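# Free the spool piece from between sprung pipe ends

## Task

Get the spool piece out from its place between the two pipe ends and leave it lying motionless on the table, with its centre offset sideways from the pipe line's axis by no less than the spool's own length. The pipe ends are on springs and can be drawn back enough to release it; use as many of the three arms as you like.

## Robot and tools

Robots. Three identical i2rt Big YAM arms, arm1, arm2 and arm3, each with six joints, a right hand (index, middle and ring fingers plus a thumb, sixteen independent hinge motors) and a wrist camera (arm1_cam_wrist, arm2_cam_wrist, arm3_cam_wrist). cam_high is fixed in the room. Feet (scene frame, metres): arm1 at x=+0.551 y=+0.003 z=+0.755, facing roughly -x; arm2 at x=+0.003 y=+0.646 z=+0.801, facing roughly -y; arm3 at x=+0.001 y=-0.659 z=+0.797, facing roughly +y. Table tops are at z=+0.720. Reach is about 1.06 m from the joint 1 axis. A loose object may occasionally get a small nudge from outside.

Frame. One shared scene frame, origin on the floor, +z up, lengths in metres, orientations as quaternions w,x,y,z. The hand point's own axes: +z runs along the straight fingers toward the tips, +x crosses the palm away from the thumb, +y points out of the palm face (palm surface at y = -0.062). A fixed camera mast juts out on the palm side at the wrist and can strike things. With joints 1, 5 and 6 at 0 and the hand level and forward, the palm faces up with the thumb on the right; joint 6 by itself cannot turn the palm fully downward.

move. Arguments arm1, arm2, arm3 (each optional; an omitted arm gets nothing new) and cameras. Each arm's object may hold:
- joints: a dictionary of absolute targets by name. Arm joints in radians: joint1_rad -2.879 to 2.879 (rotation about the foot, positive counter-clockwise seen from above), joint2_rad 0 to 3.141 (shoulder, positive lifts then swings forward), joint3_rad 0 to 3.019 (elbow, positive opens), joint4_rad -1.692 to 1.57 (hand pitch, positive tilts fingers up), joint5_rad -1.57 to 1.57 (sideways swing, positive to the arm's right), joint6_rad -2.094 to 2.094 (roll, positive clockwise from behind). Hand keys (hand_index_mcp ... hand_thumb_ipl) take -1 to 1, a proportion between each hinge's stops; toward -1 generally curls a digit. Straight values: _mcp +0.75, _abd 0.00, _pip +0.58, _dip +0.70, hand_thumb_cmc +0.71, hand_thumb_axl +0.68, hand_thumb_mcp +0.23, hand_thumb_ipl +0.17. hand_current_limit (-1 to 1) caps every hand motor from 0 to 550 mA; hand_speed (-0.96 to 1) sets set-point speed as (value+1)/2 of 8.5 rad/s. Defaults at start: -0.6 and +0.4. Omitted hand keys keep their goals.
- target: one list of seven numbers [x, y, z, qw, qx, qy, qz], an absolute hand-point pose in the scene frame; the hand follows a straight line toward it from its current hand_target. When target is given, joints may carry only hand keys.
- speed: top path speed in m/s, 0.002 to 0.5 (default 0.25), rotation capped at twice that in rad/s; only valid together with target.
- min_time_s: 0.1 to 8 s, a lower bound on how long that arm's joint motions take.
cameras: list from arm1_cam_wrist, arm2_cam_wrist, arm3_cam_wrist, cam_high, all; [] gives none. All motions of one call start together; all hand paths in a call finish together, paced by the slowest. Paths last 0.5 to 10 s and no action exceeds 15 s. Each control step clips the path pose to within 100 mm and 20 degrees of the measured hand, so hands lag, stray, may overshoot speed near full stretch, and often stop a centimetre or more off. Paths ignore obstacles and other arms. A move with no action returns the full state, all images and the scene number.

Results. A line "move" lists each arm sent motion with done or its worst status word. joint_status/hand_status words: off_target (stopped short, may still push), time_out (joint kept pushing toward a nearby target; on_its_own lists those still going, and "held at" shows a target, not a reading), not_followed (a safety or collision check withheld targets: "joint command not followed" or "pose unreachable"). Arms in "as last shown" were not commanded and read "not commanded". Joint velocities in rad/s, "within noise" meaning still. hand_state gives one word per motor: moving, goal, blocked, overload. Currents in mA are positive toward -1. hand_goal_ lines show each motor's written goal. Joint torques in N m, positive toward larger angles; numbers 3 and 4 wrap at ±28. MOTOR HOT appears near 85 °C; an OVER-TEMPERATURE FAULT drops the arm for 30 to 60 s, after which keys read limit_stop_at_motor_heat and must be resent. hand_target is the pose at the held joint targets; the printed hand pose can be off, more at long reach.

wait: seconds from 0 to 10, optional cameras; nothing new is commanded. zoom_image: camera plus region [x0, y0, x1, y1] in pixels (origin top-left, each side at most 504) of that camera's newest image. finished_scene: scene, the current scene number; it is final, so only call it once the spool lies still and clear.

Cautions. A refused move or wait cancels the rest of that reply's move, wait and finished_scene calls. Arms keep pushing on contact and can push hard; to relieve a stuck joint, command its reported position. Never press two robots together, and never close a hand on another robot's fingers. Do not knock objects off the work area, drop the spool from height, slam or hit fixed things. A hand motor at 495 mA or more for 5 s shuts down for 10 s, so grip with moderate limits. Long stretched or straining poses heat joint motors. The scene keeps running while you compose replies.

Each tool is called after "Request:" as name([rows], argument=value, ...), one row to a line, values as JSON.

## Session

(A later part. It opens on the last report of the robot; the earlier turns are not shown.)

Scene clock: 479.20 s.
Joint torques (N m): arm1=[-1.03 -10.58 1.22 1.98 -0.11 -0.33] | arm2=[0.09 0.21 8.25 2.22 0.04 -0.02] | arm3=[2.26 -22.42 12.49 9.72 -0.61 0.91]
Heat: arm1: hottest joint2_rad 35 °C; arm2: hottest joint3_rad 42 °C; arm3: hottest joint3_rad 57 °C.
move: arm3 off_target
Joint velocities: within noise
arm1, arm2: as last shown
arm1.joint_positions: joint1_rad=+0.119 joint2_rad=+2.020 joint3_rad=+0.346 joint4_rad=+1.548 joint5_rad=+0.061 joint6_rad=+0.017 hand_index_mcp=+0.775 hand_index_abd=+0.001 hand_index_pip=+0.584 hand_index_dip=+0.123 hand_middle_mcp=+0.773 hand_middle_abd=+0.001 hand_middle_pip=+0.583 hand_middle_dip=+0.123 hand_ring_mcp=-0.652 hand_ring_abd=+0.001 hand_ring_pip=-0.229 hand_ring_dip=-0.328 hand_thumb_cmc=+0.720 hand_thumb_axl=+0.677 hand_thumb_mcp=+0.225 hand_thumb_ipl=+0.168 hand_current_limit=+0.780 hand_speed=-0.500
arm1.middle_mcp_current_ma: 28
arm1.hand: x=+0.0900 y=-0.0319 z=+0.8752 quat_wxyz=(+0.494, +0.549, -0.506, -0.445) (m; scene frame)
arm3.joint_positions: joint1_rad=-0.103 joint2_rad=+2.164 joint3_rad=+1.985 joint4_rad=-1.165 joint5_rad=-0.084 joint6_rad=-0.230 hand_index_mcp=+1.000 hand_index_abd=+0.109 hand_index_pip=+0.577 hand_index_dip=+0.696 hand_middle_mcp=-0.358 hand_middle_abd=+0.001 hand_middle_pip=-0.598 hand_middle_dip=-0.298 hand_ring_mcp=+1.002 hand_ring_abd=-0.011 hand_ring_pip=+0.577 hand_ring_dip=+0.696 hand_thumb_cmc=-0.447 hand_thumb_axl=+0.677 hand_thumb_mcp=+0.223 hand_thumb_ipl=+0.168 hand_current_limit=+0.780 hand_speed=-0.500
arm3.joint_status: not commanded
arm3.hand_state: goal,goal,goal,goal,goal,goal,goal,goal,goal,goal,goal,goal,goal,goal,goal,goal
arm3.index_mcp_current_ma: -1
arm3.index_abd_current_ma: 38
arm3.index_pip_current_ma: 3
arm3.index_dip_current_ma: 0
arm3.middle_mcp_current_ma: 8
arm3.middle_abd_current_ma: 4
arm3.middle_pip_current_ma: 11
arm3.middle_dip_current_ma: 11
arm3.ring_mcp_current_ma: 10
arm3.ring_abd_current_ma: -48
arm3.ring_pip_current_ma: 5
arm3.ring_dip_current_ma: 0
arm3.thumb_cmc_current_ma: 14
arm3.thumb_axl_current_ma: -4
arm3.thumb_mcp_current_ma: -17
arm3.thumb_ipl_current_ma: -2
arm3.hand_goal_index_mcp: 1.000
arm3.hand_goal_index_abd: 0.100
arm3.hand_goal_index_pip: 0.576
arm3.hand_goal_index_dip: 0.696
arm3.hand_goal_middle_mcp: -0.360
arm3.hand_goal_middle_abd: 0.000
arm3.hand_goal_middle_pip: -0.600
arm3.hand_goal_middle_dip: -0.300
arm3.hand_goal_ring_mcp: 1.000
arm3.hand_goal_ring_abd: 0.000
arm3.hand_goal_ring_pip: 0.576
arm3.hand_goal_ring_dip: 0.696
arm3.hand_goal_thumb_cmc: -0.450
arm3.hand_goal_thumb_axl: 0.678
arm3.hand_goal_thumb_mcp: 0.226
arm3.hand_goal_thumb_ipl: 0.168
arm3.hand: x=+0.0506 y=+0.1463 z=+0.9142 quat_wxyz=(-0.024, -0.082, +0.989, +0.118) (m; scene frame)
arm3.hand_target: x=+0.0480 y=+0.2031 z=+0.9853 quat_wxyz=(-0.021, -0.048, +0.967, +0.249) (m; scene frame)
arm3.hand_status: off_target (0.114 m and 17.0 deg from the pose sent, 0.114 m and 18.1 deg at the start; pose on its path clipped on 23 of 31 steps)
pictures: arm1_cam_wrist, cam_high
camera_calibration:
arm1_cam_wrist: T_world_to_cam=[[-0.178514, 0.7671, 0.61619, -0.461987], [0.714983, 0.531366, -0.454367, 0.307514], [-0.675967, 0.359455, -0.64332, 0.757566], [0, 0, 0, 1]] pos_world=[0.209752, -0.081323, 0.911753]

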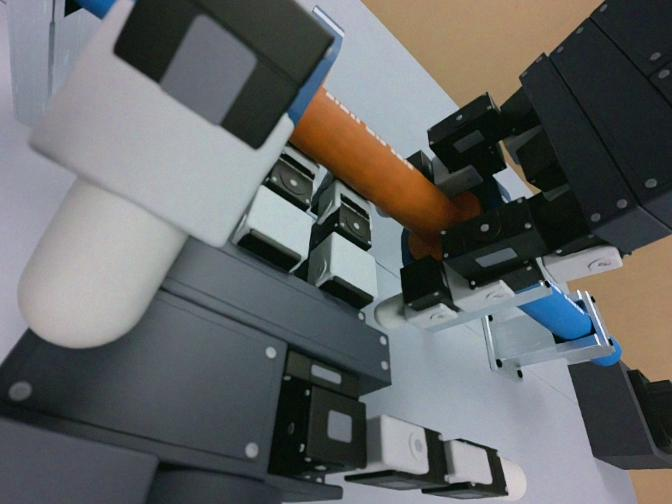

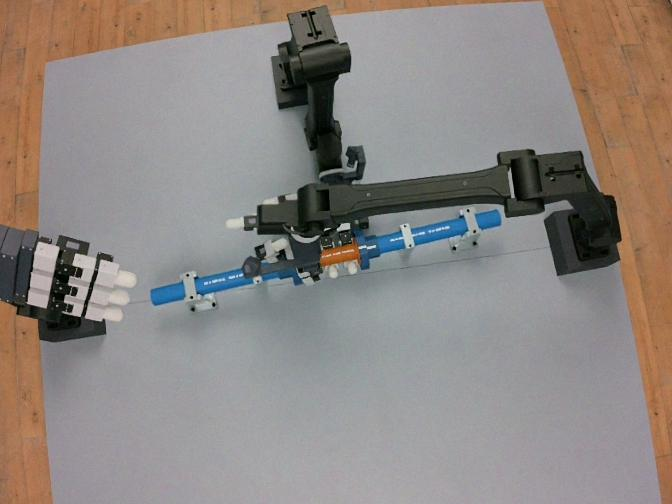

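Request:
move(arm3={"target": [0.046, 0.26, 0.92, -0.0115, -0.0429, 0.965, 0.2585], "speed": 0.15})

Request:
move(arm3={"target": [0.046, 0.26, 0.92, -0.0115, -0.0429, 0.965, 0.2585], "speed": 0.15}, cameras=["arm1_cam_wrist", "cam_high"])

Request:
zoom_image(camera="arm1_cam_wrist", region=[240, 50, 640, 350])

Request:
zoom_image(camera="cam_high", region=[230, 190, 430, 310])

Scene clock: 492.70 s.
Joint torques (N m): arm1=[-0.85 -10.7 1.21 2 -0.09 -0.33] | arm2=[-0.21 0.09 8.09 2.4 0.07 0.01] | arm3=[2.73 -15.68 13.45 11.84 -0.45 0.94]
Heat: arm1: hottest joint2_rad 35 °C; arm2: hottest joint3_rad 42 °C; arm3: hottest joint3_rad 56 °C.
move: arm3 off_target
Joint velocities: within noise
arm1, arm2: as last shown
arm1.joint_positions: joint1_rad=+0.119 joint2_rad=+2.020 joint3_rad=+0.346 joint4_rad=+1.548 joint5_rad=+0.060 joint6_rad=+0.017 hand_index_mcp=+0.775 hand_index_abd=+0.000 hand_index_pip=+0.584 hand_index_dip=+0.123 hand_middle_mcp=+0.773 hand_middle_abd=+0.003 hand_middle_pip=+0.583 hand_middle_dip=+0.123 hand_ring_mcp=-0.652 hand_ring_abd=+0.001 hand_ring_pip=-0.229 hand_ring_dip=-0.328 hand_thumb_cmc=+0.720 hand_thumb_axl=+0.677 hand_thumb_mcp=+0.225 hand_thumb_ipl=+0.168 hand_current_limit=+0.780 hand_speed=-0.500
arm1.middle_abd_current_ma: 1
arm1.hand: x=+0.0900 y=-0.0320 z=+0.8754 quat_wxyz=(+0.494, +0.549, -0.506, -0.445) (m; scene frame)
arm1.hand_target: x=+0.0881 y=-0.0310 z=+0.8800 quat_wxyz=(+0.494, +0.548, -0.502, -0.452) (m; scene frame)
arm3.joint_positions: joint1_rad=-0.103 joint2_rad=+2.158 joint3_rad=+1.968 joint4_rad=-1.141 joint5_rad=-0.086 joint6_rad=-0.228 hand_index_mcp=+1.000 hand_index_abd=+0.110 hand_index_pip=+0.577 hand_index_dip=+0.696 hand_middle_mcp=-0.356 hand_middle_abd=+0.001 hand_middle_pip=-0.598 hand_middle_dip=-0.298 hand_ring_mcp=+1.002 hand_ring_abd=-0.005 hand_ring_pip=+0.577 hand_ring_dip=+0.696 hand_thumb_cmc=-0.447 hand_thumb_axl=+0.677 hand_thumb_mcp=+0.223 hand_thumb_ipl=+0.168 hand_current_limit=+0.780 hand_speed=-0.500
arm3.joint_status: not commanded
arm3.hand_state: goal,goal,goal,goal,goal,goal,goal,goal,goal,goal,goal,goal,goal,goal,goal,goal
arm3.index_mcp_current_ma: -1
arm3.index_abd_current_ma: 42
arm3.index_pip_current_ma: 3
arm3.index_dip_current_ma: 0
arm3.middle_mcp_current_ma: 22
arm3.middle_abd_current_ma: 4
arm3.middle_pip_current_ma: 11
arm3.middle_dip_current_ma: 11
arm3.ring_mcp_current_ma: 11
arm3.ring_abd_current_ma: -22
arm3.ring_pip_current_ma: 5
arm3.ring_dip_current_ma: 0
arm3.thumb_cmc_current_ma: 14
arm3.thumb_axl_current_ma: -4
arm3.thumb_mcp_current_ma: -17
arm3.thumb_ipl_current_ma: -2
arm3.hand_goal_index_mcp: 1.000
arm3.hand_goal_index_abd: 0.100
arm3.hand_goal_index_pip: 0.576
arm3.hand_goal_index_dip: 0.696
arm3.hand_goal_middle_mcp: -0.360
arm3.hand_goal_middle_abd: 0.000
arm3.hand_goal_middle_pip: -0.600
arm3.hand_goal_middle_dip: -0.300
arm3.hand_goal_ring_mcp: 1.000
arm3.hand_goal_ring_abd: 0.000
arm3.hand_goal_ring_pip: 0.576
arm3.hand_goal_ring_dip: 0.696
arm3.hand_goal_thumb_cmc: -0.450
arm3.hand_goal_thumb_axl: 0.678
arm3.hand_goal_thumb_mcp: 0.226
arm3.hand_goal_thumb_ipl: 0.168
arm3.hand: x=+0.0506 y=+0.1468 z=+0.9139 quat_wxyz=(-0.024, -0.081, +0.989, +0.125) (m; scene frame)
arm3.hand_target: x=+0.0435 y=+0.2184 z=+0.9292 quat_wxyz=(-0.022, -0.048, +0.968, +0.245) (m; scene frame)
arm3.hand_status: off_target (0.113 m and 16.3 deg from the pose sent, 0.114 m and 17.0 deg at the start; pose on its path clipped on 21 of 34 steps)
pictures: none

Scene clock: 493.67 s.
Joint torques (N m): arm1=[-0.85 -10.7 1.18 1.94 -0.08 -0.33] | arm2=[0.32 0.67 8.17 2.14 0.04 0.02] | arm3=[2.84 -15.74 13.5 11.77 -0.41 0.95]
Heat: arm1: hottest joint2_rad 35 °C; arm2: hottest joint3_rad 42 °C; arm3: hottest joint3_rad 57 °C.
move: arm3 off_target
Joint velocities: within noise
arm1: as last shown
arm2.joint_positions: joint1_rad=-0.286 joint2_rad=+0.634 joint3_rad=+1.418 joint4_rad=-1.227 joint5_rad=+0.054 joint6_rad=+1.067 hand_index_mcp=+0.755 hand_index_abd=+0.000 hand_index_pip=+0.577 hand_index_dip=+0.696 hand_middle_mcp=+0.755 hand_middle_abd=+0.000 hand_middle_pip=+0.577 hand_middle_dip=+0.696 hand_ring_mcp=+0.755 hand_ring_abd=+0.000 hand_ring_pip=+0.577 hand_ring_dip=+0.696 hand_thumb_cmc=+0.715 hand_thumb_axl=+0.677 hand_thumb_mcp=+0.226 hand_thumb_ipl=+0.168 hand_current_limit=+0.400 hand_speed=-0.600
arm2.joint_status: not commanded
arm2.hand_state: goal,goal,goal,goal,goal,goal,goal,goal,goal,goal,goal,goal,goal,goal,goal,goal
arm2.index_mcp_current_ma: 2
arm2.index_abd_current_ma: 0
arm2.index_pip_current_ma: 1
arm2.index_dip_current_ma: 0
arm2.middle_mcp_current_ma: 2
arm2.middle_abd_current_ma: 0
arm2.middle_pip_current_ma: 1
arm2.middle_dip_current_ma: 0
arm2.ring_mcp_current_ma: 1
arm2.ring_abd_current_ma: 0
arm2.ring_pip_current_ma: 1
arm2.ring_dip_current_ma: 0
arm2.thumb_cmc_current_ma: 1
arm2.thumb_axl_current_ma: -1
arm2.thumb_mcp_current_ma: 0
arm2.thumb_ipl_current_ma: 0
arm2.hand_goal_index_mcp: 0.754
arm2.hand_goal_index_abd: 0.000
arm2.hand_goal_index_pip: 0.576
arm2.hand_goal_index_dip: 0.696
arm2.hand_goal_middle_mcp: 0.754
arm2.hand_goal_middle_abd: 0.000
arm2.hand_goal_middle_pip: 0.576
arm2.hand_goal_middle_dip: 0.696
arm2.hand_goal_ring_mcp: 0.754
arm2.hand_goal_ring_abd: 0.000
arm2.hand_goal_ring_pip: 0.576
arm2.hand_goal_ring_dip: 0.696
arm2.hand_goal_thumb_cmc: 0.714
arm2.hand_goal_thumb_axl: 0.678
arm2.hand_goal_thumb_mcp: 0.226
arm2.hand_goal_thumb_ipl: 0.168
arm2.hand: x=-0.1518 y=+0.4200 z=+1.3948 quat_wxyz=(+0.498, +0.661, -0.526, +0.194) (m; scene frame)
arm2.hand_target: x=-0.1510 y=+0.4236 z=+1.4078 quat_wxyz=(+0.510, +0.655, -0.521, +0.199) (m; scene frame)
arm2.hand_status: not commanded
arm3.joint_positions: joint1_rad=-0.104 joint2_rad=+2.157 joint3_rad=+1.965 joint4_rad=-1.138 joint5_rad=-0.087 joint6_rad=-0.229 hand_index_mcp=+1.000 hand_index_abd=+0.111 hand_index_pip=+0.577 hand_index_dip=+0.696 hand_middle_mcp=-0.356 hand_middle_abd=+0.001 hand_middle_pip=-0.598 hand_middle_dip=-0.298 hand_ring_mcp=+1.002 hand_ring_abd=-0.005 hand_ring_pip=+0.577 hand_ring_dip=+0.696 hand_thumb_cmc=-0.447 hand_thumb_axl=+0.677 hand_thumb_mcp=+0.223 hand_thumb_ipl=+0.168 hand_current_limit=+0.780 hand_speed=-0.500
arm3.joint_status: not commanded
arm3.hand_state: goal,goal,goal,goal,goal,goal,goal,goal,goal,goal,goal,goal,goal,goal,goal,goal
arm3.index_mcp_current_ma: -1
arm3.index_abd_current_ma: 45
arm3.index_pip_current_ma: 3
arm3.index_dip_current_ma: 0
arm3.middle_mcp_current_ma: 22
arm3.middle_abd_current_ma: 4
arm3.middle_pip_current_ma: 11
arm3.middle_dip_current_ma: 11
arm3.ring_mcp_current_ma: 11
arm3.ring_abd_current_ma: -19
arm3.ring_pip_current_ma: 5
arm3.ring_dip_current_ma: 0
arm3.thumb_cmc_current_ma: 14
arm3.thumb_axl_current_ma: -4
arm3.thumb_mcp_current_ma: -17
arm3.thumb_ipl_current_ma: -2
arm3.hand_goal_index_mcp: 1.000
arm3.hand_goal_index_abd: 0.100
arm3.hand_goal_index_pip: 0.576
arm3.hand_goal_index_dip: 0.696
arm3.hand_goal_middle_mcp: -0.360
arm3.hand_goal_middle_abd: 0.000
arm3.hand_goal_middle_pip: -0.600
arm3.hand_goal_middle_dip: -0.300
arm3.hand_goal_ring_mcp: 1.000
arm3.hand_goal_ring_abd: 0.000
arm3.hand_goal_ring_pip: 0.576
arm3.hand_goal_ring_dip: 0.696
arm3.hand_goal_thumb_cmc: -0.450
arm3.hand_goal_thumb_axl: 0.678
arm3.hand_goal_thumb_mcp: 0.226
arm3.hand_goal_thumb_ipl: 0.168
arm3.hand: x=+0.0506 y=+0.1466 z=+0.9132 quat_wxyz=(-0.024, -0.081, +0.989, +0.125) (m; scene frame)
arm3.hand_target: x=+0.0436 y=+0.2182 z=+0.9290 quat_wxyz=(-0.022, -0.048, +0.968, +0.245) (m; scene frame)
arm3.hand_status: off_target (0.114 m and 16.2 deg from the pose sent, 0.114 m and 16.3 deg at the start; pose on its path clipped on 20 of 29 steps)
pictures: arm1_cam_wrist, cam_high
camera_calibration:
arm1_cam_wrist: T_world_to_cam=[[-0.17864, 0.767119, 0.61613, -0.461965], [0.714624, 0.531592, -0.454667, 0.307928], [-0.676313, 0.359079, -0.643166, 0.757533], [0, 0, 0, 1]] pos_world=[0.209751, -0.0813243, 0.911854]

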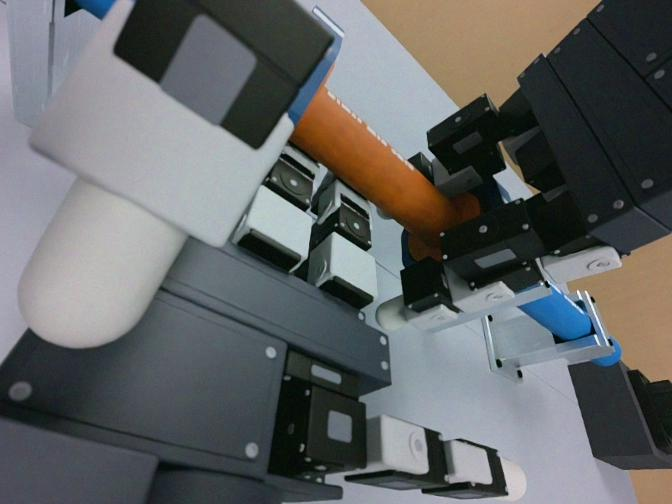

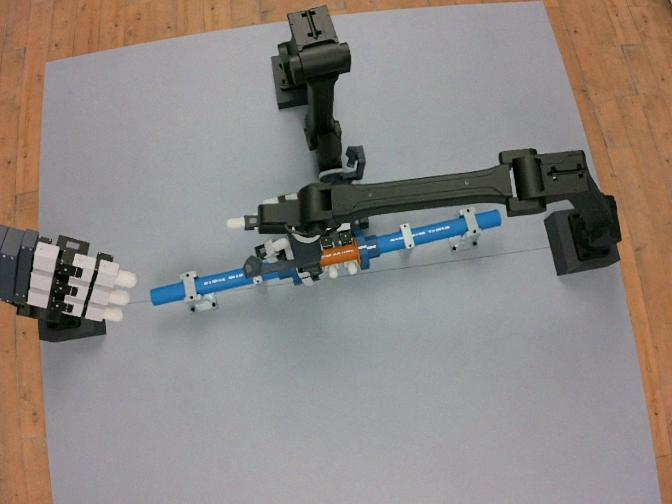

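Scaled by 1.260 from the camera's 672x504 image, which has a finer 960x720 frame.

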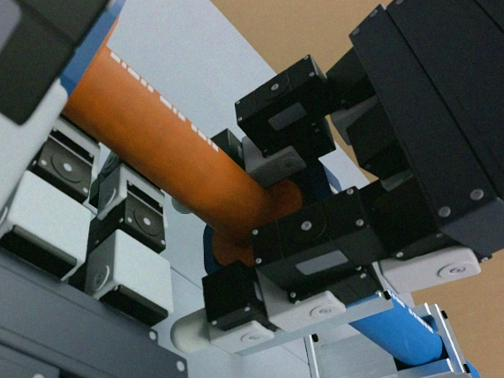

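Scaled by 2.520 from the camera's 672x504 image, which has a finer 960x720 frame.

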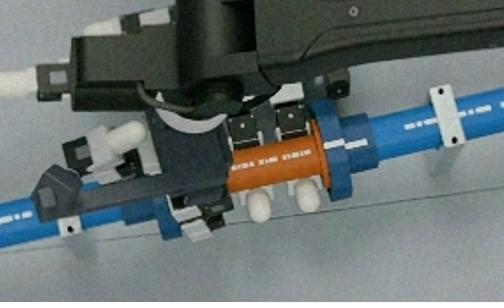

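Request:
zoom_image(camera="cam_high", region=[140, 190, 520, 320])

Scaled by 1.326 from the camera's 672x504 image, which has a finer 960x720 frame.

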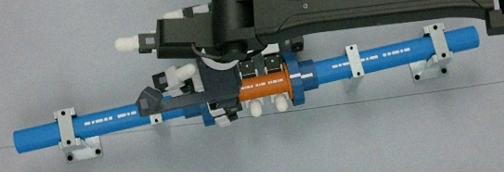

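Request:
move(arm3={"joints": {"joint2_rad": 2.2, "joint3_rad": 2.1, "joint4_rad": -0.75}, "min_time_s": 3}, cameras=["arm1_cam_wrist", "cam_high"])

Request:
zoom_image(camera="cam_high", region=[140, 190, 520, 320])

Request:
zoom_image(camera="arm1_cam_wrist", region=[240, 50, 640, 350])

Scene clock: 568.13 s.
Joint torques (N m): arm1=[-0.21 -10.52 1.28 1.94 -0.22 -0.32] | arm2=[0.91 1.14 8.2 2.15 0.04 -0.03] | arm3=[2.73 -18.84 16.21 10.82 -0.27 1.27]
Heat: arm1: hottest joint2_rad 35 °C; arm2: hottest joint3_rad 42 °C; arm3: hottest joint3_rad 67 °C.
move: arm3 time_out
Joint velocities: within noise
arm1.joint_positions: joint1_rad=+0.115 joint2_rad=+2.020 joint3_rad=+0.346 joint4_rad=+1.548 joint5_rad=+0.063 joint6_rad=+0.017 hand_index_mcp=+0.775 hand_index_abd=+0.000 hand_index_pip=+0.584 hand_index_dip=+0.123 hand_middle_mcp=+0.766 hand_middle_abd=+0.027 hand_middle_pip=+0.582 hand_middle_dip=+0.123 hand_ring_mcp=-0.651 hand_ring_abd=+0.001 hand_ring_pip=-0.229 hand_ring_dip=-0.328 hand_thumb_cmc=+0.720 hand_thumb_axl=+0.677 hand_thumb_mcp=+0.225 hand_thumb_ipl=+0.168 hand_current_limit=+0.780 hand_speed=-0.500
arm1.joint_status: not commanded
arm1.hand_state: blocked,goal,goal,goal,goal,blocked,goal,goal,goal,goal,goal,goal,goal,goal,goal,goal
arm1.index_mcp_current_ma: 31
arm1.index_abd_current_ma: 0
arm1.index_pip_current_ma: 7
arm1.index_dip_current_ma: 2
arm1.middle_mcp_current_ma: 15
arm1.middle_abd_current_ma: 36
arm1.middle_pip_current_ma: 5
arm1.middle_dip_current_ma: 2
arm1.ring_mcp_current_ma: 0
arm1.ring_abd_current_ma: 0
arm1.ring_pip_current_ma: 0
arm1.ring_dip_current_ma: 1
arm1.thumb_cmc_current_ma: 5
arm1.thumb_axl_current_ma: 0
arm1.thumb_mcp_current_ma: 0
arm1.thumb_ipl_current_ma: 0
arm1.hand_goal_index_mcp: 0.754
arm1.hand_goal_index_abd: 0.000
arm1.hand_goal_index_pip: 0.576
arm1.hand_goal_index_dip: 0.120
arm1.hand_goal_middle_mcp: 0.754
arm1.hand_goal_middle_abd: 0.000
arm1.hand_goal_middle_pip: 0.576
arm1.hand_goal_middle_dip: 0.120
arm1.hand_goal_ring_mcp: -0.650
arm1.hand_goal_ring_abd: 0.000
arm1.hand_goal_ring_pip: -0.230
arm1.hand_goal_ring_dip: -0.330
arm1.hand_goal_thumb_cmc: 0.714
arm1.hand_goal_thumb_axl: 0.678
arm1.hand_goal_thumb_mcp: 0.226
arm1.hand_goal_thumb_ipl: 0.168
arm1.hand: x=+0.0898 y=-0.0295 z=+0.8755 quat_wxyz=(+0.493, +0.547, -0.508, -0.447) (m; scene frame)
arm1.hand_target: x=+0.0881 y=-0.0311 z=+0.8801 quat_wxyz=(+0.494, +0.548, -0.501, -0.452) (m; scene frame)
arm1.hand_status: not commanded
arm2: as last shown
arm3.joint_positions: joint1_rad=-0.104 joint2_rad=+2.157 joint3_rad=+1.965 joint4_rad=-1.104 joint5_rad=-0.090 joint6_rad=-0.264 hand_index_mcp=+0.999 hand_index_abd=+0.112 hand_index_pip=+0.577 hand_index_dip=+0.696 hand_middle_mcp=-0.355 hand_middle_abd=+0.001 hand_middle_pip=-0.598 hand_middle_dip=-0.298 hand_ring_mcp=+1.003 hand_ring_abd=-0.001 hand_ring_pip=+0.580 hand_ring_dip=+0.696 hand_thumb_cmc=-0.447 hand_thumb_axl=+0.677 hand_thumb_mcp=+0.223 hand_thumb_ipl=+0.168 hand_current_limit=+0.780 hand_speed=-0.500
arm3.joint_status: joint3_rad time_out (moved +0.000 of +0.135); joint4_rad time_out (moved +0.034 of +0.388); the others done
arm3.hand_state: goal,goal,goal,goal,goal,goal,goal,goal,goal,goal,goal,goal,goal,goal,goal,goal
arm3.index_mcp_current_ma: -6
arm3.index_abd_current_ma: 49
arm3.index_pip_current_ma: 3
arm3.index_dip_current_ma: 0
arm3.middle_mcp_current_ma: 24
arm3.middle_abd_current_ma: 4
arm3.middle_pip_current_ma: 11
arm3.middle_dip_current_ma: 11
arm3.ring_mcp_current_ma: 16
arm3.ring_abd_current_ma: -4
arm3.ring_pip_current_ma: 21
arm3.ring_dip_current_ma: 0
arm3.thumb_cmc_current_ma: 14
arm3.thumb_axl_current_ma: -4
arm3.thumb_mcp_current_ma: -17
arm3.thumb_ipl_current_ma: -2
arm3.hand_goal_index_mcp: 1.000
arm3.hand_goal_index_abd: 0.100
arm3.hand_goal_index_pip: 0.576
arm3.hand_goal_index_dip: 0.696
arm3.hand_goal_middle_mcp: -0.360
arm3.hand_goal_middle_abd: 0.000
arm3.hand_goal_middle_pip: -0.600
arm3.hand_goal_middle_dip: -0.300
arm3.hand_goal_ring_mcp: 1.000
arm3.hand_goal_ring_abd: 0.000
arm3.hand_goal_ring_pip: 0.576
arm3.hand_goal_ring_dip: 0.696
arm3.hand_goal_thumb_cmc: -0.450
arm3.hand_goal_thumb_axl: 0.678
arm3.hand_goal_thumb_mcp: 0.226
arm3.hand_goal_thumb_ipl: 0.168
arm3.on_its_own: joint3_rad reads +1.965 and still pushes toward +2.078 since a time_out; joint4_rad reads -1.104 and still pushes toward -0.875 since a time_out (your -0.750 is given up); joint6_rad reads -0.264 and still pushes toward -0.129 since a time_out
arm3.hand: x=+0.0476 y=+0.1542 z=+0.9192 quat_wxyz=(-0.021, -0.099, +0.985, +0.143) (m; scene frame)
arm3.hand_target: x=+0.0441 y=+0.2263 z=+0.9862 quat_wxyz=(-0.017, -0.049, +0.957, +0.285) (m; scene frame)
arm3.hand_status: not commanded
pictures: arm1_cam_wrist, cam_high
camera_calibration:
arm1_cam_wrist: T_world_to_cam=[[-0.172775, 0.768208, 0.616446, -0.464849], [0.718227, 0.526541, -0.454868, 0.306545], [-0.674017, 0.364158, -0.642721, 0.756259], [0, 0, 0, 1]] pos_world=[0.209248, -0.079706, 0.912055]

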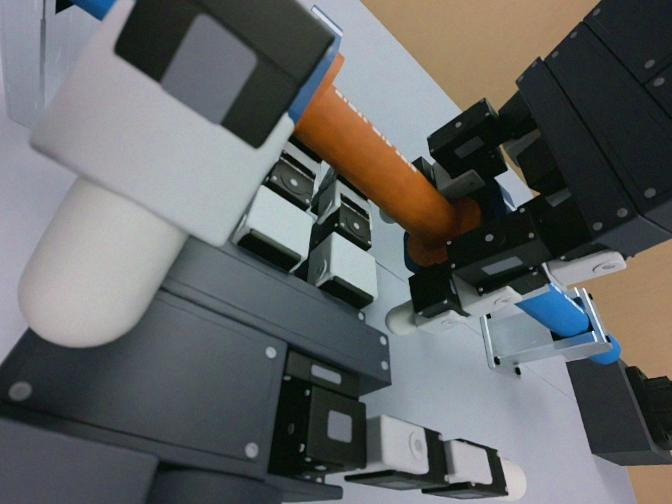

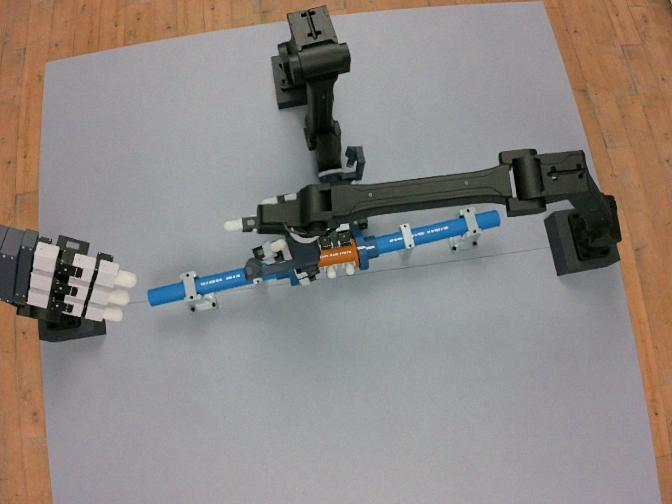

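Scaled by 1.326 from the camera's 672x504 image, which has a finer 960x720 frame.

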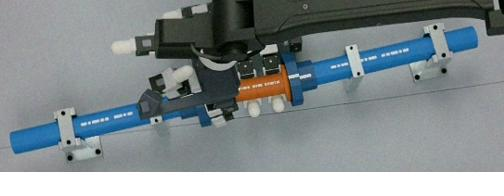

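Scaled by 1.260 from the camera's 672x504 image, which has a finer 960x720 frame.

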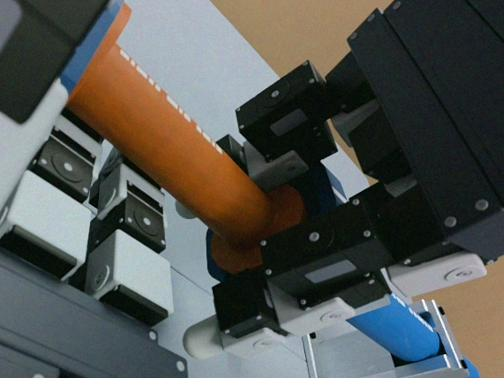

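Request:
move(arm1={"target": [0.0866, -0.0138, 0.900, 0.5484, 0.4781, -0.5689, -0.3833], "speed": 0.03}, arm3={"joints": {"joint3_rad": 2.1, "joint4_rad": -0.70}, "min_time_s": 2}, cameras=["arm1_cam_wrist", "cam_high"])

Request:
zoom_image(camera="cam_high", region=[140, 190, 520, 320])

Request:
zoom_image(camera="arm1_cam_wrist", region=[240, 50, 640, 350])

Scene clock: 669.50 s.
Joint torques (N m): arm1=[0.38 -12.51 1.63 2.84 -0.1 1.18] | arm2=[0.73 0.85 8.61 2.07 0.05 0.02] | arm3=[2.78 -18.9 16.23 10.92 -0.27 1.32]
Heat: arm1: hottest joint2_rad 35 °C; arm2: hottest joint3_rad 42 °C; arm3: hottest joint3_rad 77 °C.
move: arm1 off_target; arm3 time_out
Joint velocities: within noise
arm1.joint_positions: joint1_rad=+0.116 joint2_rad=+1.916 joint3_rad=+0.333 joint4_rad=+1.398 joint5_rad=+0.066 joint6_rad=+0.127 hand_index_mcp=+0.773 hand_index_abd=+0.000 hand_index_pip=+0.583 hand_index_dip=+0.123 hand_middle_mcp=+0.755 hand_middle_abd=+0.076 hand_middle_pip=+0.577 hand_middle_dip=+0.124 hand_ring_mcp=-0.639 hand_ring_abd=+0.001 hand_ring_pip=-0.229 hand_ring_dip=-0.328 hand_thumb_cmc=+0.720 hand_thumb_axl=+0.677 hand_thumb_mcp=+0.225 hand_thumb_ipl=+0.168 hand_current_limit=+0.780 hand_speed=-0.500
arm1.joint_status: not commanded
arm1.hand_state: goal,goal,goal,goal,goal,blocked,goal,goal,goal,goal,goal,goal,goal,goal,goal,goal
arm1.index_mcp_current_ma: 27
arm1.index_abd_current_ma: 0
arm1.index_pip_current_ma: 6
arm1.index_dip_current_ma: 2
arm1.middle_mcp_current_ma: 1
arm1.middle_abd_current_ma: 158
arm1.middle_pip_current_ma: 0
arm1.middle_dip_current_ma: 2
arm1.ring_mcp_current_ma: 13
arm1.ring_abd_current_ma: 0
arm1.ring_pip_current_ma: 0
arm1.ring_dip_current_ma: 1
arm1.thumb_cmc_current_ma: 5
arm1.thumb_axl_current_ma: 0
arm1.thumb_mcp_current_ma: 0
arm1.thumb_ipl_current_ma: 0
arm1.hand_goal_index_mcp: 0.754
arm1.hand_goal_index_abd: 0.000
arm1.hand_goal_index_pip: 0.576
arm1.hand_goal_index_dip: 0.120
arm1.hand_goal_middle_mcp: 0.754
arm1.hand_goal_middle_abd: 0.000
arm1.hand_goal_middle_pip: 0.576
arm1.hand_goal_middle_dip: 0.120
arm1.hand_goal_ring_mcp: -0.650
arm1.hand_goal_ring_abd: 0.000
arm1.hand_goal_ring_pip: -0.230
arm1.hand_goal_ring_dip: -0.330
arm1.hand_goal_thumb_cmc: 0.714
arm1.hand_goal_thumb_axl: 0.678
arm1.hand_goal_thumb_mcp: 0.226
arm1.hand_goal_thumb_ipl: 0.168
arm1.hand: x=+0.0860 y=-0.0211 z=+0.8773 quat_wxyz=(+0.498, +0.532, -0.550, -0.407) (m; scene frame)
arm1.hand_target: x=+0.0868 y=-0.0143 z=+0.8986 quat_wxyz=(+0.548, +0.481, -0.566, -0.384) (m; scene frame)
arm1.hand_status: off_target (0.024 m and 9.2 deg from the pose sent, 0.029 m and 14.3 deg at the start)
arm2: as last shown
arm3.joint_positions: joint1_rad=-0.103 joint2_rad=+2.157 joint3_rad=+1.965 joint4_rad=-1.089 joint5_rad=-0.090 joint6_rad=-0.268 hand_index_mcp=+0.998 hand_index_abd=+0.110 hand_index_pip=+0.577 hand_index_dip=+0.696 hand_middle_mcp=-0.355 hand_middle_abd=+0.001 hand_middle_pip=-0.598 hand_middle_dip=-0.298 hand_ring_mcp=+1.003 hand_ring_abd=+0.005 hand_ring_pip=+0.597 hand_ring_dip=+0.701 hand_thumb_cmc=-0.447 hand_thumb_axl=+0.677 hand_thumb_mcp=+0.223 hand_thumb_ipl=+0.168 hand_current_limit=+0.780 hand_speed=-0.500
arm3.joint_status: joint3_rad time_out (moved +0.000 of +0.135); joint4_rad time_out (moved +0.015 of +0.404)
arm3.hand_state: goal,goal,goal,goal,goal,goal,goal,goal,goal,goal,blocked,goal,goal,goal,goal,goal
arm3.index_mcp_current_ma: -10
arm3.index_abd_current_ma: 44
arm3.index_pip_current_ma: 3
arm3.index_dip_current_ma: 0
arm3.middle_mcp_current_ma: 24
arm3.middle_abd_current_ma: 4
arm3.middle_pip_current_ma: 11
arm3.middle_dip_current_ma: 11
arm3.ring_mcp_current_ma: 17
arm3.ring_abd_current_ma: 22
arm3.ring_pip_current_ma: 102
arm3.ring_dip_current_ma: 25
arm3.thumb_cmc_current_ma: 14
arm3.thumb_axl_current_ma: -4
arm3.thumb_mcp_current_ma: -17
arm3.thumb_ipl_current_ma: -2
arm3.hand_goal_index_mcp: 1.000
arm3.hand_goal_index_abd: 0.100
arm3.hand_goal_index_pip: 0.576
arm3.hand_goal_index_dip: 0.696
arm3.hand_goal_middle_mcp: -0.360
arm3.hand_goal_middle_abd: 0.000
arm3.hand_goal_middle_pip: -0.600
arm3.hand_goal_middle_dip: -0.300
arm3.hand_goal_ring_mcp: 1.000
arm3.hand_goal_ring_abd: 0.000
arm3.hand_goal_ring_pip: 0.576
arm3.hand_goal_ring_dip: 0.696
arm3.hand_goal_thumb_cmc: -0.450
arm3.hand_goal_thumb_axl: 0.678
arm3.hand_goal_thumb_mcp: 0.226
arm3.hand_goal_thumb_ipl: 0.168
arm3.on_its_own: joint3_rad reads +1.965 and still pushes toward +2.078 since a time_out; joint4_rad reads -1.089 and still pushes toward -0.856 since a time_out (your -0.700 is given up); joint6_rad reads -0.268 and still pushes toward -0.129 since a time_out
arm3.hand: x=+0.0468 y=+0.1574 z=+0.9214 quat_wxyz=(-0.019, -0.102, +0.983, +0.150) (m; scene frame)
arm3.hand_target: x=+0.0442 y=+0.2292 z=+0.9899 quat_wxyz=(-0.017, -0.050, +0.954, +0.294) (m; scene frame)
arm3.hand_status: not commanded
pictures: arm1_cam_wrist, cam_high
camera_calibration:
arm1_cam_wrist: T_world_to_cam=[[-0.197906, 0.827623, 0.525236, -0.389625], [0.757038, 0.469436, -0.454449, 0.300715], [-0.622677, 0.307685, -0.719446, 0.813302], [0, 0, 0, 1]] pos_world=[0.201663, -0.0689447, 0.926431]

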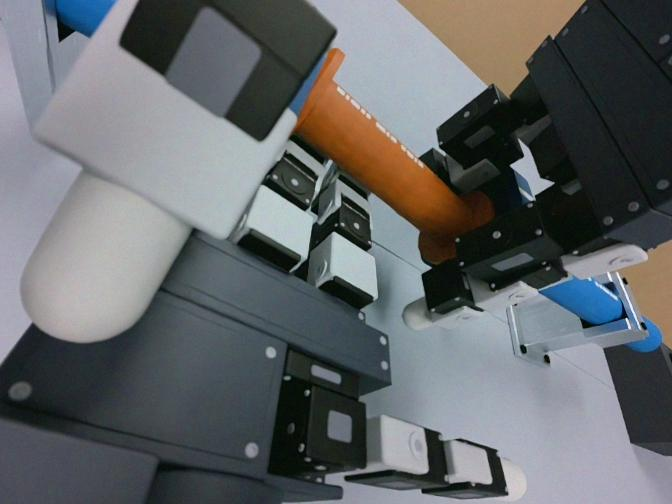

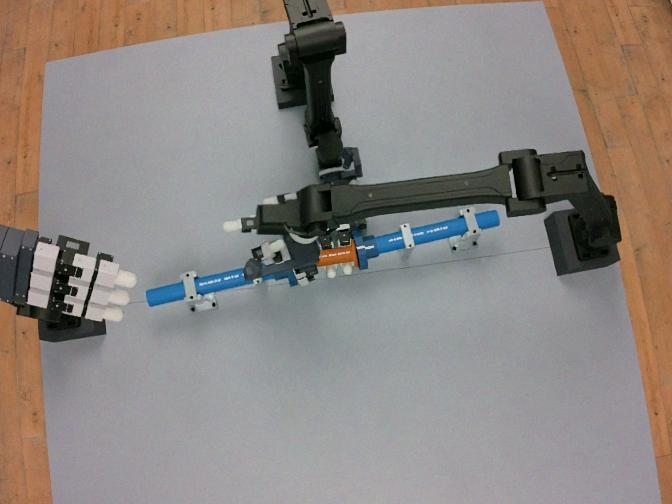

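Scaled by 1.326 from the camera's 672x504 image, which has a finer 960x720 frame.

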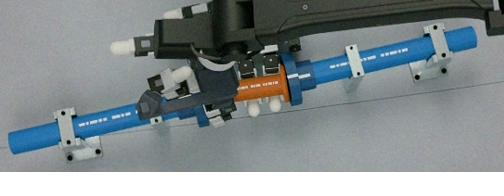

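Scaled by 1.260 from the camera's 672x504 image, which has a finer 960x720 frame.

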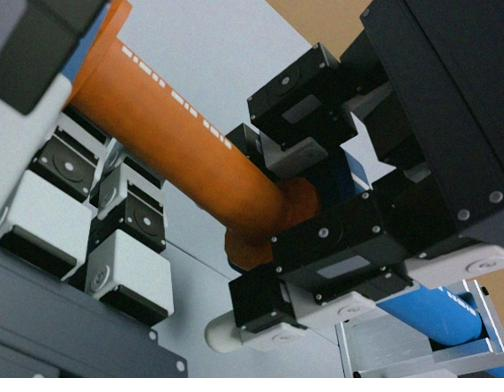

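Request:
move(arm1={"target": [0.085, -0.012, 0.925, 0.5797, 0.4268, -0.6084, -0.3341], "speed": 0.05}, cameras=["arm1_cam_wrist", "cam_high"])

Request:
zoom_image(camera="arm1_cam_wrist", region=[240, 20, 640, 320])

Scene clock: 686.73 s.
Joint torques (N m): arm1=[0.62 -14.8 2.92 4.07 -0.44 2.07] | arm2=[-0.15 1.08 8.06 2.29 0.08 0.07] | arm3=[2.73 -18.9 16.21 10.92 -0.27 1.32]
Heat: arm1: hottest joint6_rad 35 °C; arm2: hottest joint3_rad 42 °C; arm3: hottest joint3_rad 77 °C.
move: arm1 off_target
Joint velocities: within noise
arm1.joint_positions: joint1_rad=+0.140 joint2_rad=+1.796 joint3_rad=+0.323 joint4_rad=+1.211 joint5_rad=+0.091 joint6_rad=+0.206 hand_index_mcp=+0.772 hand_index_abd=+0.000 hand_index_pip=+0.583 hand_index_dip=+0.123 hand_middle_mcp=+0.753 hand_middle_abd=+0.140 hand_middle_pip=+0.577 hand_middle_dip=+0.126 hand_ring_mcp=-0.608 hand_ring_abd=+0.001 hand_ring_pip=-0.229 hand_ring_dip=-0.328 hand_thumb_cmc=+0.720 hand_thumb_axl=+0.677 hand_thumb_mcp=+0.225 hand_thumb_ipl=+0.168 hand_current_limit=+0.780 hand_speed=-0.500
arm1.joint_status: not commanded
arm1.hand_state: goal,goal,goal,goal,goal,blocked,goal,goal,blocked,goal,goal,goal,goal,goal,goal,goal
arm1.index_mcp_current_ma: 26
arm1.index_abd_current_ma: 0
arm1.index_pip_current_ma: 6
arm1.index_dip_current_ma: 2
arm1.middle_mcp_current_ma: 0
arm1.middle_abd_current_ma: 381
arm1.middle_pip_current_ma: 0
arm1.middle_dip_current_ma: 5
arm1.ring_mcp_current_ma: 88
arm1.ring_abd_current_ma: 0
arm1.ring_pip_current_ma: 0
arm1.ring_dip_current_ma: 1
arm1.thumb_cmc_current_ma: 5
arm1.thumb_axl_current_ma: 0
arm1.thumb_mcp_current_ma: 0
arm1.thumb_ipl_current_ma: 0
arm1.hand_goal_index_mcp: 0.754
arm1.hand_goal_index_abd: 0.000
arm1.hand_goal_index_pip: 0.576
arm1.hand_goal_index_dip: 0.120
arm1.hand_goal_middle_mcp: 0.754
arm1.hand_goal_middle_abd: 0.000
arm1.hand_goal_middle_pip: 0.576
arm1.hand_goal_middle_dip: 0.120
arm1.hand_goal_ring_mcp: -0.650
arm1.hand_goal_ring_abd: 0.000
arm1.hand_goal_ring_pip: -0.230
arm1.hand_goal_ring_dip: -0.330
arm1.hand_goal_thumb_cmc: 0.714
arm1.hand_goal_thumb_axl: 0.678
arm1.hand_goal_thumb_mcp: 0.226
arm1.hand_goal_thumb_ipl: 0.168
arm1.hand: x=+0.0846 y=-0.0215 z=+0.8778 quat_wxyz=(+0.487, +0.528, -0.586, -0.374) (m; scene frame)
arm1.hand_target: x=+0.0854 y=-0.0131 z=+0.9206 quat_wxyz=(+0.580, +0.438, -0.600, -0.334) (m; scene frame)
arm1.hand_status: off_target (0.048 m and 16.5 deg from the pose sent, 0.049 m and 18.7 deg at the start)
arm2, arm3: as last shown
arm3.joint_positions: joint1_rad=-0.103 joint2_rad=+2.157 joint3_rad=+1.965 joint4_rad=-1.090 joint5_rad=-0.090 joint6_rad=-0.267 hand_index_mcp=+0.998 hand_index_abd=+0.110 hand_index_pip=+0.577 hand_index_dip=+0.696 hand_middle_mcp=-0.355 hand_middle_abd=+0.001 hand_middle_pip=-0.598 hand_middle_dip=-0.298 hand_ring_mcp=+1.003 hand_ring_abd=+0.004 hand_ring_pip=+0.598 hand_ring_dip=+0.706 hand_thumb_cmc=-0.447 hand_thumb_axl=+0.677 hand_thumb_mcp=+0.223 hand_thumb_ipl=+0.168 hand_current_limit=+0.780 hand_speed=-0.500
arm3.index_mcp_current_ma: -12
arm3.ring_abd_current_ma: 17
arm3.ring_pip_current_ma: 109
arm3.ring_dip_current_ma: 51
arm3.on_its_own: joint3_rad reads +1.965 and still pushes toward +2.078 since a time_out; joint4_rad reads -1.090 and still pushes toward -0.856 since a time_out (your -0.700 is given up); joint6_rad reads -0.267 and still pushes toward -0.129 since a time_out
arm3.hand: x=+0.0469 y=+0.1573 z=+0.9214 quat_wxyz=(-0.020, -0.101, +0.983, +0.150) (m; scene frame)
pictures: arm1_cam_wrist, cam_high
camera_calibration:
arm1_cam_wrist: T_world_to_cam=[[-0.222192, 0.860743, 0.457988, -0.327991], [0.800478, 0.429224, -0.418333, 0.265985], [-0.556657, 0.273659, -0.784375, 0.863734], [0, 0, 0, 1]] pos_world=[0.195012, -0.0682193, 0.938977]

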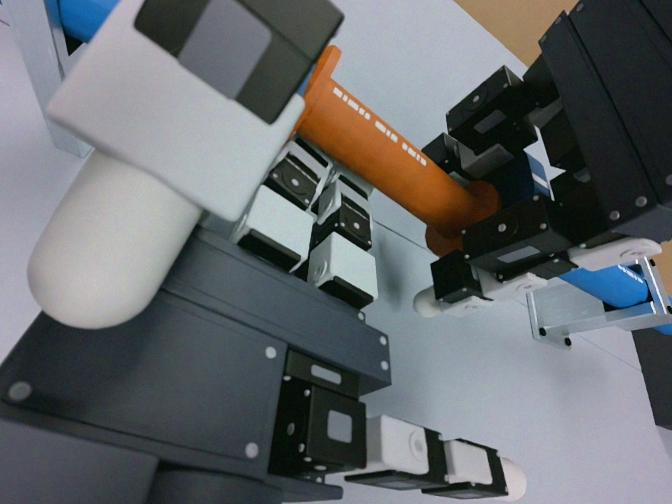

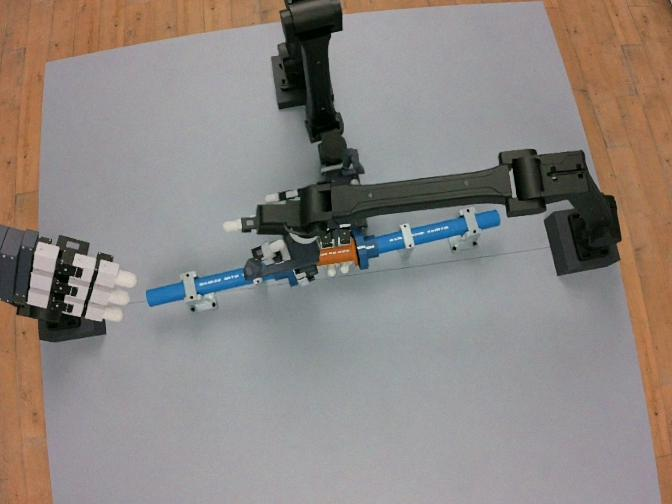

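Scaled by 1.260 from the camera's 672x504 image, which has a finer 960x720 frame.

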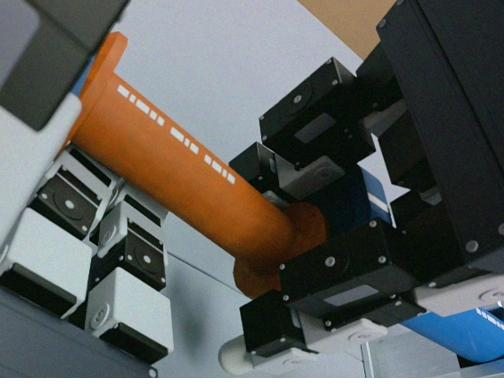

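Request:
move(arm1={"target": [0.086, -0.002, 0.868, 0.5312, 0.5025, -0.5475, -0.4069], "speed": 0.06})

Request:
move(arm1={"target": [0.085, 0.008, 0.915, 0.5797, 0.4268, -0.6084, -0.3341], "speed": 0.06}, cameras=["arm1_cam_wrist", "cam_high"])

Request:
zoom_image(camera="arm1_cam_wrist", region=[240, 20, 640, 320])

Scene clock: 708.27 s.
Joint torques (N m): arm1=[-1.61 -9.52 2.02 3.23 0.06 -0.47] | arm2=[0.38 0.97 8.21 2.18 0.11 0.04] | arm3=[2.73 -18.78 16.23 10.95 -0.27 1.32]
Heat: arm1: hottest joint6_rad 38 °C; arm2: hottest joint3_rad 42 °C; arm3: hottest joint3_rad 77 °C.
move: arm1 off_target
Joint velocities: within noise
arm1.joint_positions: joint1_rad=+0.077 joint2_rad=+2.034 joint3_rad=+0.337 joint4_rad=+1.539 joint5_rad=+0.006 joint6_rad=+0.198 hand_index_mcp=+0.790 hand_index_abd=-0.005 hand_index_pip=+0.589 hand_index_dip=+0.123 hand_middle_mcp=+0.778 hand_middle_abd=-0.001 hand_middle_pip=+0.583 hand_middle_dip=+0.124 hand_ring_mcp=-0.649 hand_ring_abd=+0.000 hand_ring_pip=-0.230 hand_ring_dip=-0.328 hand_thumb_cmc=+0.721 hand_thumb_axl=+0.677 hand_thumb_mcp=+0.225 hand_thumb_ipl=+0.168 hand_current_limit=+0.780 hand_speed=-0.500
arm1.joint_status: not commanded
arm1.hand_state: blocked,goal,goal,goal,blocked,goal,goal,goal,goal,goal,goal,goal,goal,goal,goal,goal
arm1.index_mcp_current_ma: 70
arm1.index_abd_current_ma: -3
arm1.index_pip_current_ma: 16
arm1.index_dip_current_ma: 2
arm1.middle_mcp_current_ma: 39
arm1.middle_abd_current_ma: 0
arm1.middle_pip_current_ma: 6
arm1.middle_dip_current_ma: 2
arm1.ring_mcp_current_ma: 1
arm1.ring_abd_current_ma: 0
arm1.ring_pip_current_ma: 0
arm1.ring_dip_current_ma: 1
arm1.thumb_cmc_current_ma: 6
arm1.thumb_axl_current_ma: 0
arm1.thumb_mcp_current_ma: 0
arm1.thumb_ipl_current_ma: 0
arm1.hand_goal_index_mcp: 0.754
arm1.hand_goal_index_abd: 0.000
arm1.hand_goal_index_pip: 0.576
arm1.hand_goal_index_dip: 0.120
arm1.hand_goal_middle_mcp: 0.754
arm1.hand_goal_middle_abd: 0.000
arm1.hand_goal_middle_pip: 0.576
arm1.hand_goal_middle_dip: 0.120
arm1.hand_goal_ring_mcp: -0.650
arm1.hand_goal_ring_abd: 0.000
arm1.hand_goal_ring_pip: -0.230
arm1.hand_goal_ring_dip: -0.330
arm1.hand_goal_thumb_cmc: 0.714
arm1.hand_goal_thumb_axl: 0.678
arm1.hand_goal_thumb_mcp: 0.226
arm1.hand_goal_thumb_ipl: 0.168
arm1.hand: x=+0.0902 y=-0.0067 z=+0.8592 quat_wxyz=(+0.527, +0.509, -0.560, -0.387) (m; scene frame)
arm1.hand_target: x=+0.0863 y=-0.0020 z=+0.8680 quat_wxyz=(+0.531, +0.503, -0.548, -0.407) (m; scene frame)
arm1.hand_status: off_target (0.011 m and 2.8 deg from the pose sent, 0.022 m and 8.3 deg at the start; a joint's target at an end of its range on 8 of 80 steps)
arm2, arm3: as last shown
arm3.joint_positions: joint1_rad=-0.103 joint2_rad=+2.157 joint3_rad=+1.965 joint4_rad=-1.090 joint5_rad=-0.090 joint6_rad=-0.267 hand_index_mcp=+0.998 hand_index_abd=+0.110 hand_index_pip=+0.577 hand_index_dip=+0.696 hand_middle_mcp=-0.355 hand_middle_abd=+0.001 hand_middle_pip=-0.598 hand_middle_dip=-0.298 hand_ring_mcp=+1.003 hand_ring_abd=-0.002 hand_ring_pip=+0.576 hand_ring_dip=+0.699 hand_thumb_cmc=-0.447 hand_thumb_axl=+0.677 hand_thumb_mcp=+0.223 hand_thumb_ipl=+0.168 hand_current_limit=+0.780 hand_speed=-0.500
arm3.hand_state: goal,goal,goal,goal,goal,goal,goal,goal,goal,goal,goal,goal,goal,goal,goal,goal
arm3.index_abd_current_ma: 42
arm3.ring_mcp_current_ma: 15
arm3.ring_abd_current_ma: -10
arm3.ring_pip_current_ma: 1
arm3.ring_dip_current_ma: 12
arm3.on_its_own: joint3_rad reads +1.965 and still pushes toward +2.078 since a time_out; joint4_rad reads -1.090 and still pushes toward -0.856 since a time_out (your -0.700 is given up); joint6_rad reads -0.267 and still pushes toward -0.129 since a time_out
arm3.hand: x=+0.0470 y=+0.1573 z=+0.9214 quat_wxyz=(-0.019, -0.101, +0.983, +0.149) (m; scene frame)
arm3.hand_target: x=+0.0442 y=+0.2292 z=+0.9899 quat_wxyz=(-0.016, -0.050, +0.954, +0.294) (m; scene frame)
pictures: none

Scene clock: 711.07 s.
Joint torques (N m): arm1=[0.5 -10.23 3.32 2.25 0.32 -0.25] | arm2=[0.32 0.5 7.95 2.14 0.06 -0.03] | arm3=[2.73 -18.84 16.2 10.93 -0.28 1.31]
Heat: arm1: hottest joint6_rad 37 °C; arm2: hottest joint3_rad 42 °C; arm3: hottest joint3_rad 78 °C.
move: arm1 off_target
Joint velocities: within noise
arm1.joint_positions: joint1_rad=+0.088 joint2_rad=+1.756 joint3_rad=+0.319 joint4_rad=+1.287 joint5_rad=+0.031 joint6_rad=+0.436 hand_index_mcp=+0.798 hand_index_abd=+0.003 hand_index_pip=+0.592 hand_index_dip=+0.123 hand_middle_mcp=+0.778 hand_middle_abd=+0.001 hand_middle_pip=+0.583 hand_middle_dip=+0.124 hand_ring_mcp=-0.649 hand_ring_abd=+0.000 hand_ring_pip=-0.230 hand_ring_dip=-0.328 hand_thumb_cmc=+0.721 hand_thumb_axl=+0.677 hand_thumb_mcp=+0.225 hand_thumb_ipl=+0.168 hand_current_limit=+0.780 hand_speed=-0.500
arm1.joint_status: not commanded
arm1.hand_state: blocked,goal,goal,goal,blocked,goal,goal,goal,goal,goal,goal,goal,goal,goal,goal,goal
arm1.index_mcp_current_ma: 93
arm1.index_abd_current_ma: 1
arm1.index_pip_current_ma: 20
arm1.index_dip_current_ma: 2
arm1.middle_mcp_current_ma: 39
arm1.middle_abd_current_ma: 0
arm1.middle_pip_current_ma: 6
arm1.middle_dip_current_ma: 2
arm1.ring_mcp_current_ma: 0
arm1.ring_abd_current_ma: 0
arm1.ring_pip_current_ma: 0
arm1.ring_dip_current_ma: 1
arm1.thumb_cmc_current_ma: 6
arm1.thumb_axl_current_ma: 0
arm1.thumb_mcp_current_ma: 0
arm1.thumb_ipl_current_ma: 0
arm1.hand_goal_index_mcp: 0.754
arm1.hand_goal_index_abd: 0.000
arm1.hand_goal_index_pip: 0.576
arm1.hand_goal_index_dip: 0.120
arm1.hand_goal_middle_mcp: 0.754
arm1.hand_goal_middle_abd: 0.000
arm1.hand_goal_middle_pip: 0.576
arm1.hand_goal_middle_dip: 0.120
arm1.hand_goal_ring_mcp: -0.650
arm1.hand_goal_ring_abd: 0.000
arm1.hand_goal_ring_pip: -0.230
arm1.hand_goal_ring_dip: -0.330
arm1.hand_goal_thumb_cmc: 0.714
arm1.hand_goal_thumb_axl: 0.678
arm1.hand_goal_thumb_mcp: 0.226
arm1.hand_goal_thumb_ipl: 0.168
arm1.hand: x=+0.0863 y=+0.0097 z=+0.9018 quat_wxyz=(+0.569, +0.434, -0.616, -0.328) (m; scene frame)
arm1.hand_target: x=+0.0852 y=+0.0081 z=+0.9148 quat_wxyz=(+0.580, +0.427, -0.608, -0.334) (m; scene frame)
arm1.hand_status: off_target (0.013 m and 1.9 deg from the pose sent, 0.058 m and 13.9 deg at the start)
arm2, arm3: as last shown
arm3.joint_positions: joint1_rad=-0.103 joint2_rad=+2.157 joint3_rad=+1.965 joint4_rad=-1.090 joint5_rad=-0.090 joint6_rad=-0.266 hand_index_mcp=+0.998 hand_index_abd=+0.110 hand_index_pip=+0.577 hand_index_dip=+0.696 hand_middle_mcp=-0.355 hand_middle_abd=+0.001 hand_middle_pip=-0.598 hand_middle_dip=-0.298 hand_ring_mcp=+1.003 hand_ring_abd=-0.005 hand_ring_pip=+0.574 hand_ring_dip=+0.697 hand_thumb_cmc=-0.447 hand_thumb_axl=+0.677 hand_thumb_mcp=+0.223 hand_thumb_ipl=+0.168 hand_current_limit=+0.780 hand_speed=-0.500
arm3.ring_abd_current_ma: -19
arm3.ring_pip_current_ma: -9
arm3.ring_dip_current_ma: 6
arm3.on_its_own: joint3_rad reads +1.965 and still pushes toward +2.078 since a time_out; joint4_rad reads -1.090 and still pushes toward -0.856 since a time_out (your -0.700 is given up); joint6_rad reads -0.266 and still pushes toward -0.129 since a time_out
arm3.hand_target: x=+0.0442 y=+0.2292 z=+0.9899 quat_wxyz=(-0.017, -0.050, +0.954, +0.294) (m; scene frame)
pictures: arm1_cam_wrist, cam_high
camera_calibration:
arm1_cam_wrist: T_world_to_cam=[[-0.157074, 0.957172, 0.243206, -0.178374], [0.769092, 0.273042, -0.57788, 0.409374], [-0.619536, 0.0962777, -0.779042, 0.877247], [0, 0, 0, 1]] pos_world=[0.200622, -0.0255008, 0.963362]

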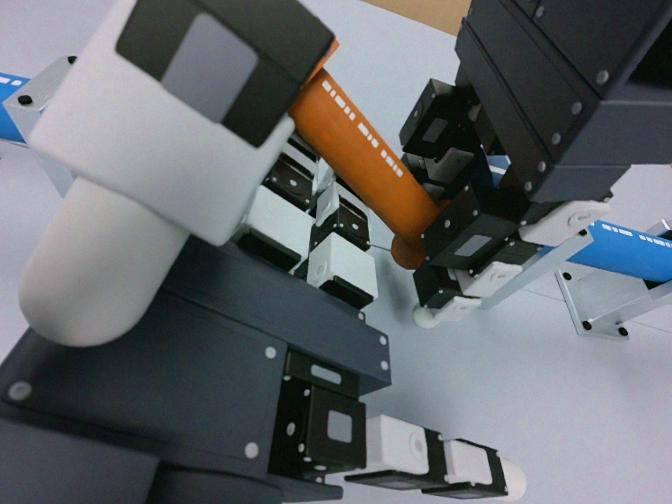

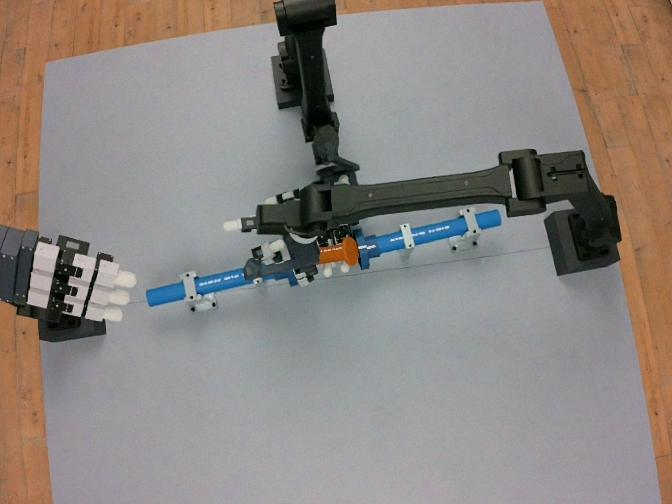

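Scaled by 1.260 from the camera's 672x504 image, which has a finer 960x720 frame.

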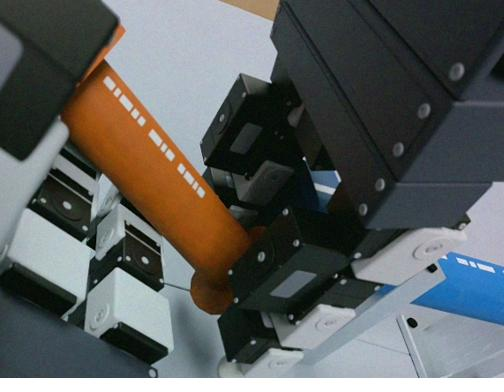

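Request:
zoom_image(camera="cam_high", region=[230, 190, 430, 310])

Scaled by 2.520 from the camera's 672x504 image, which has a finer 960x720 frame.

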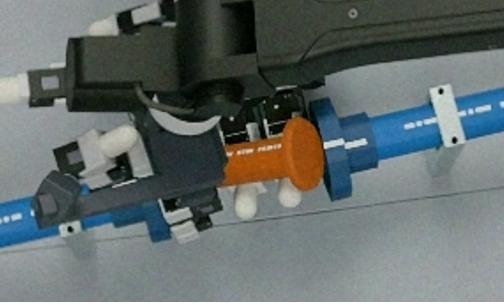

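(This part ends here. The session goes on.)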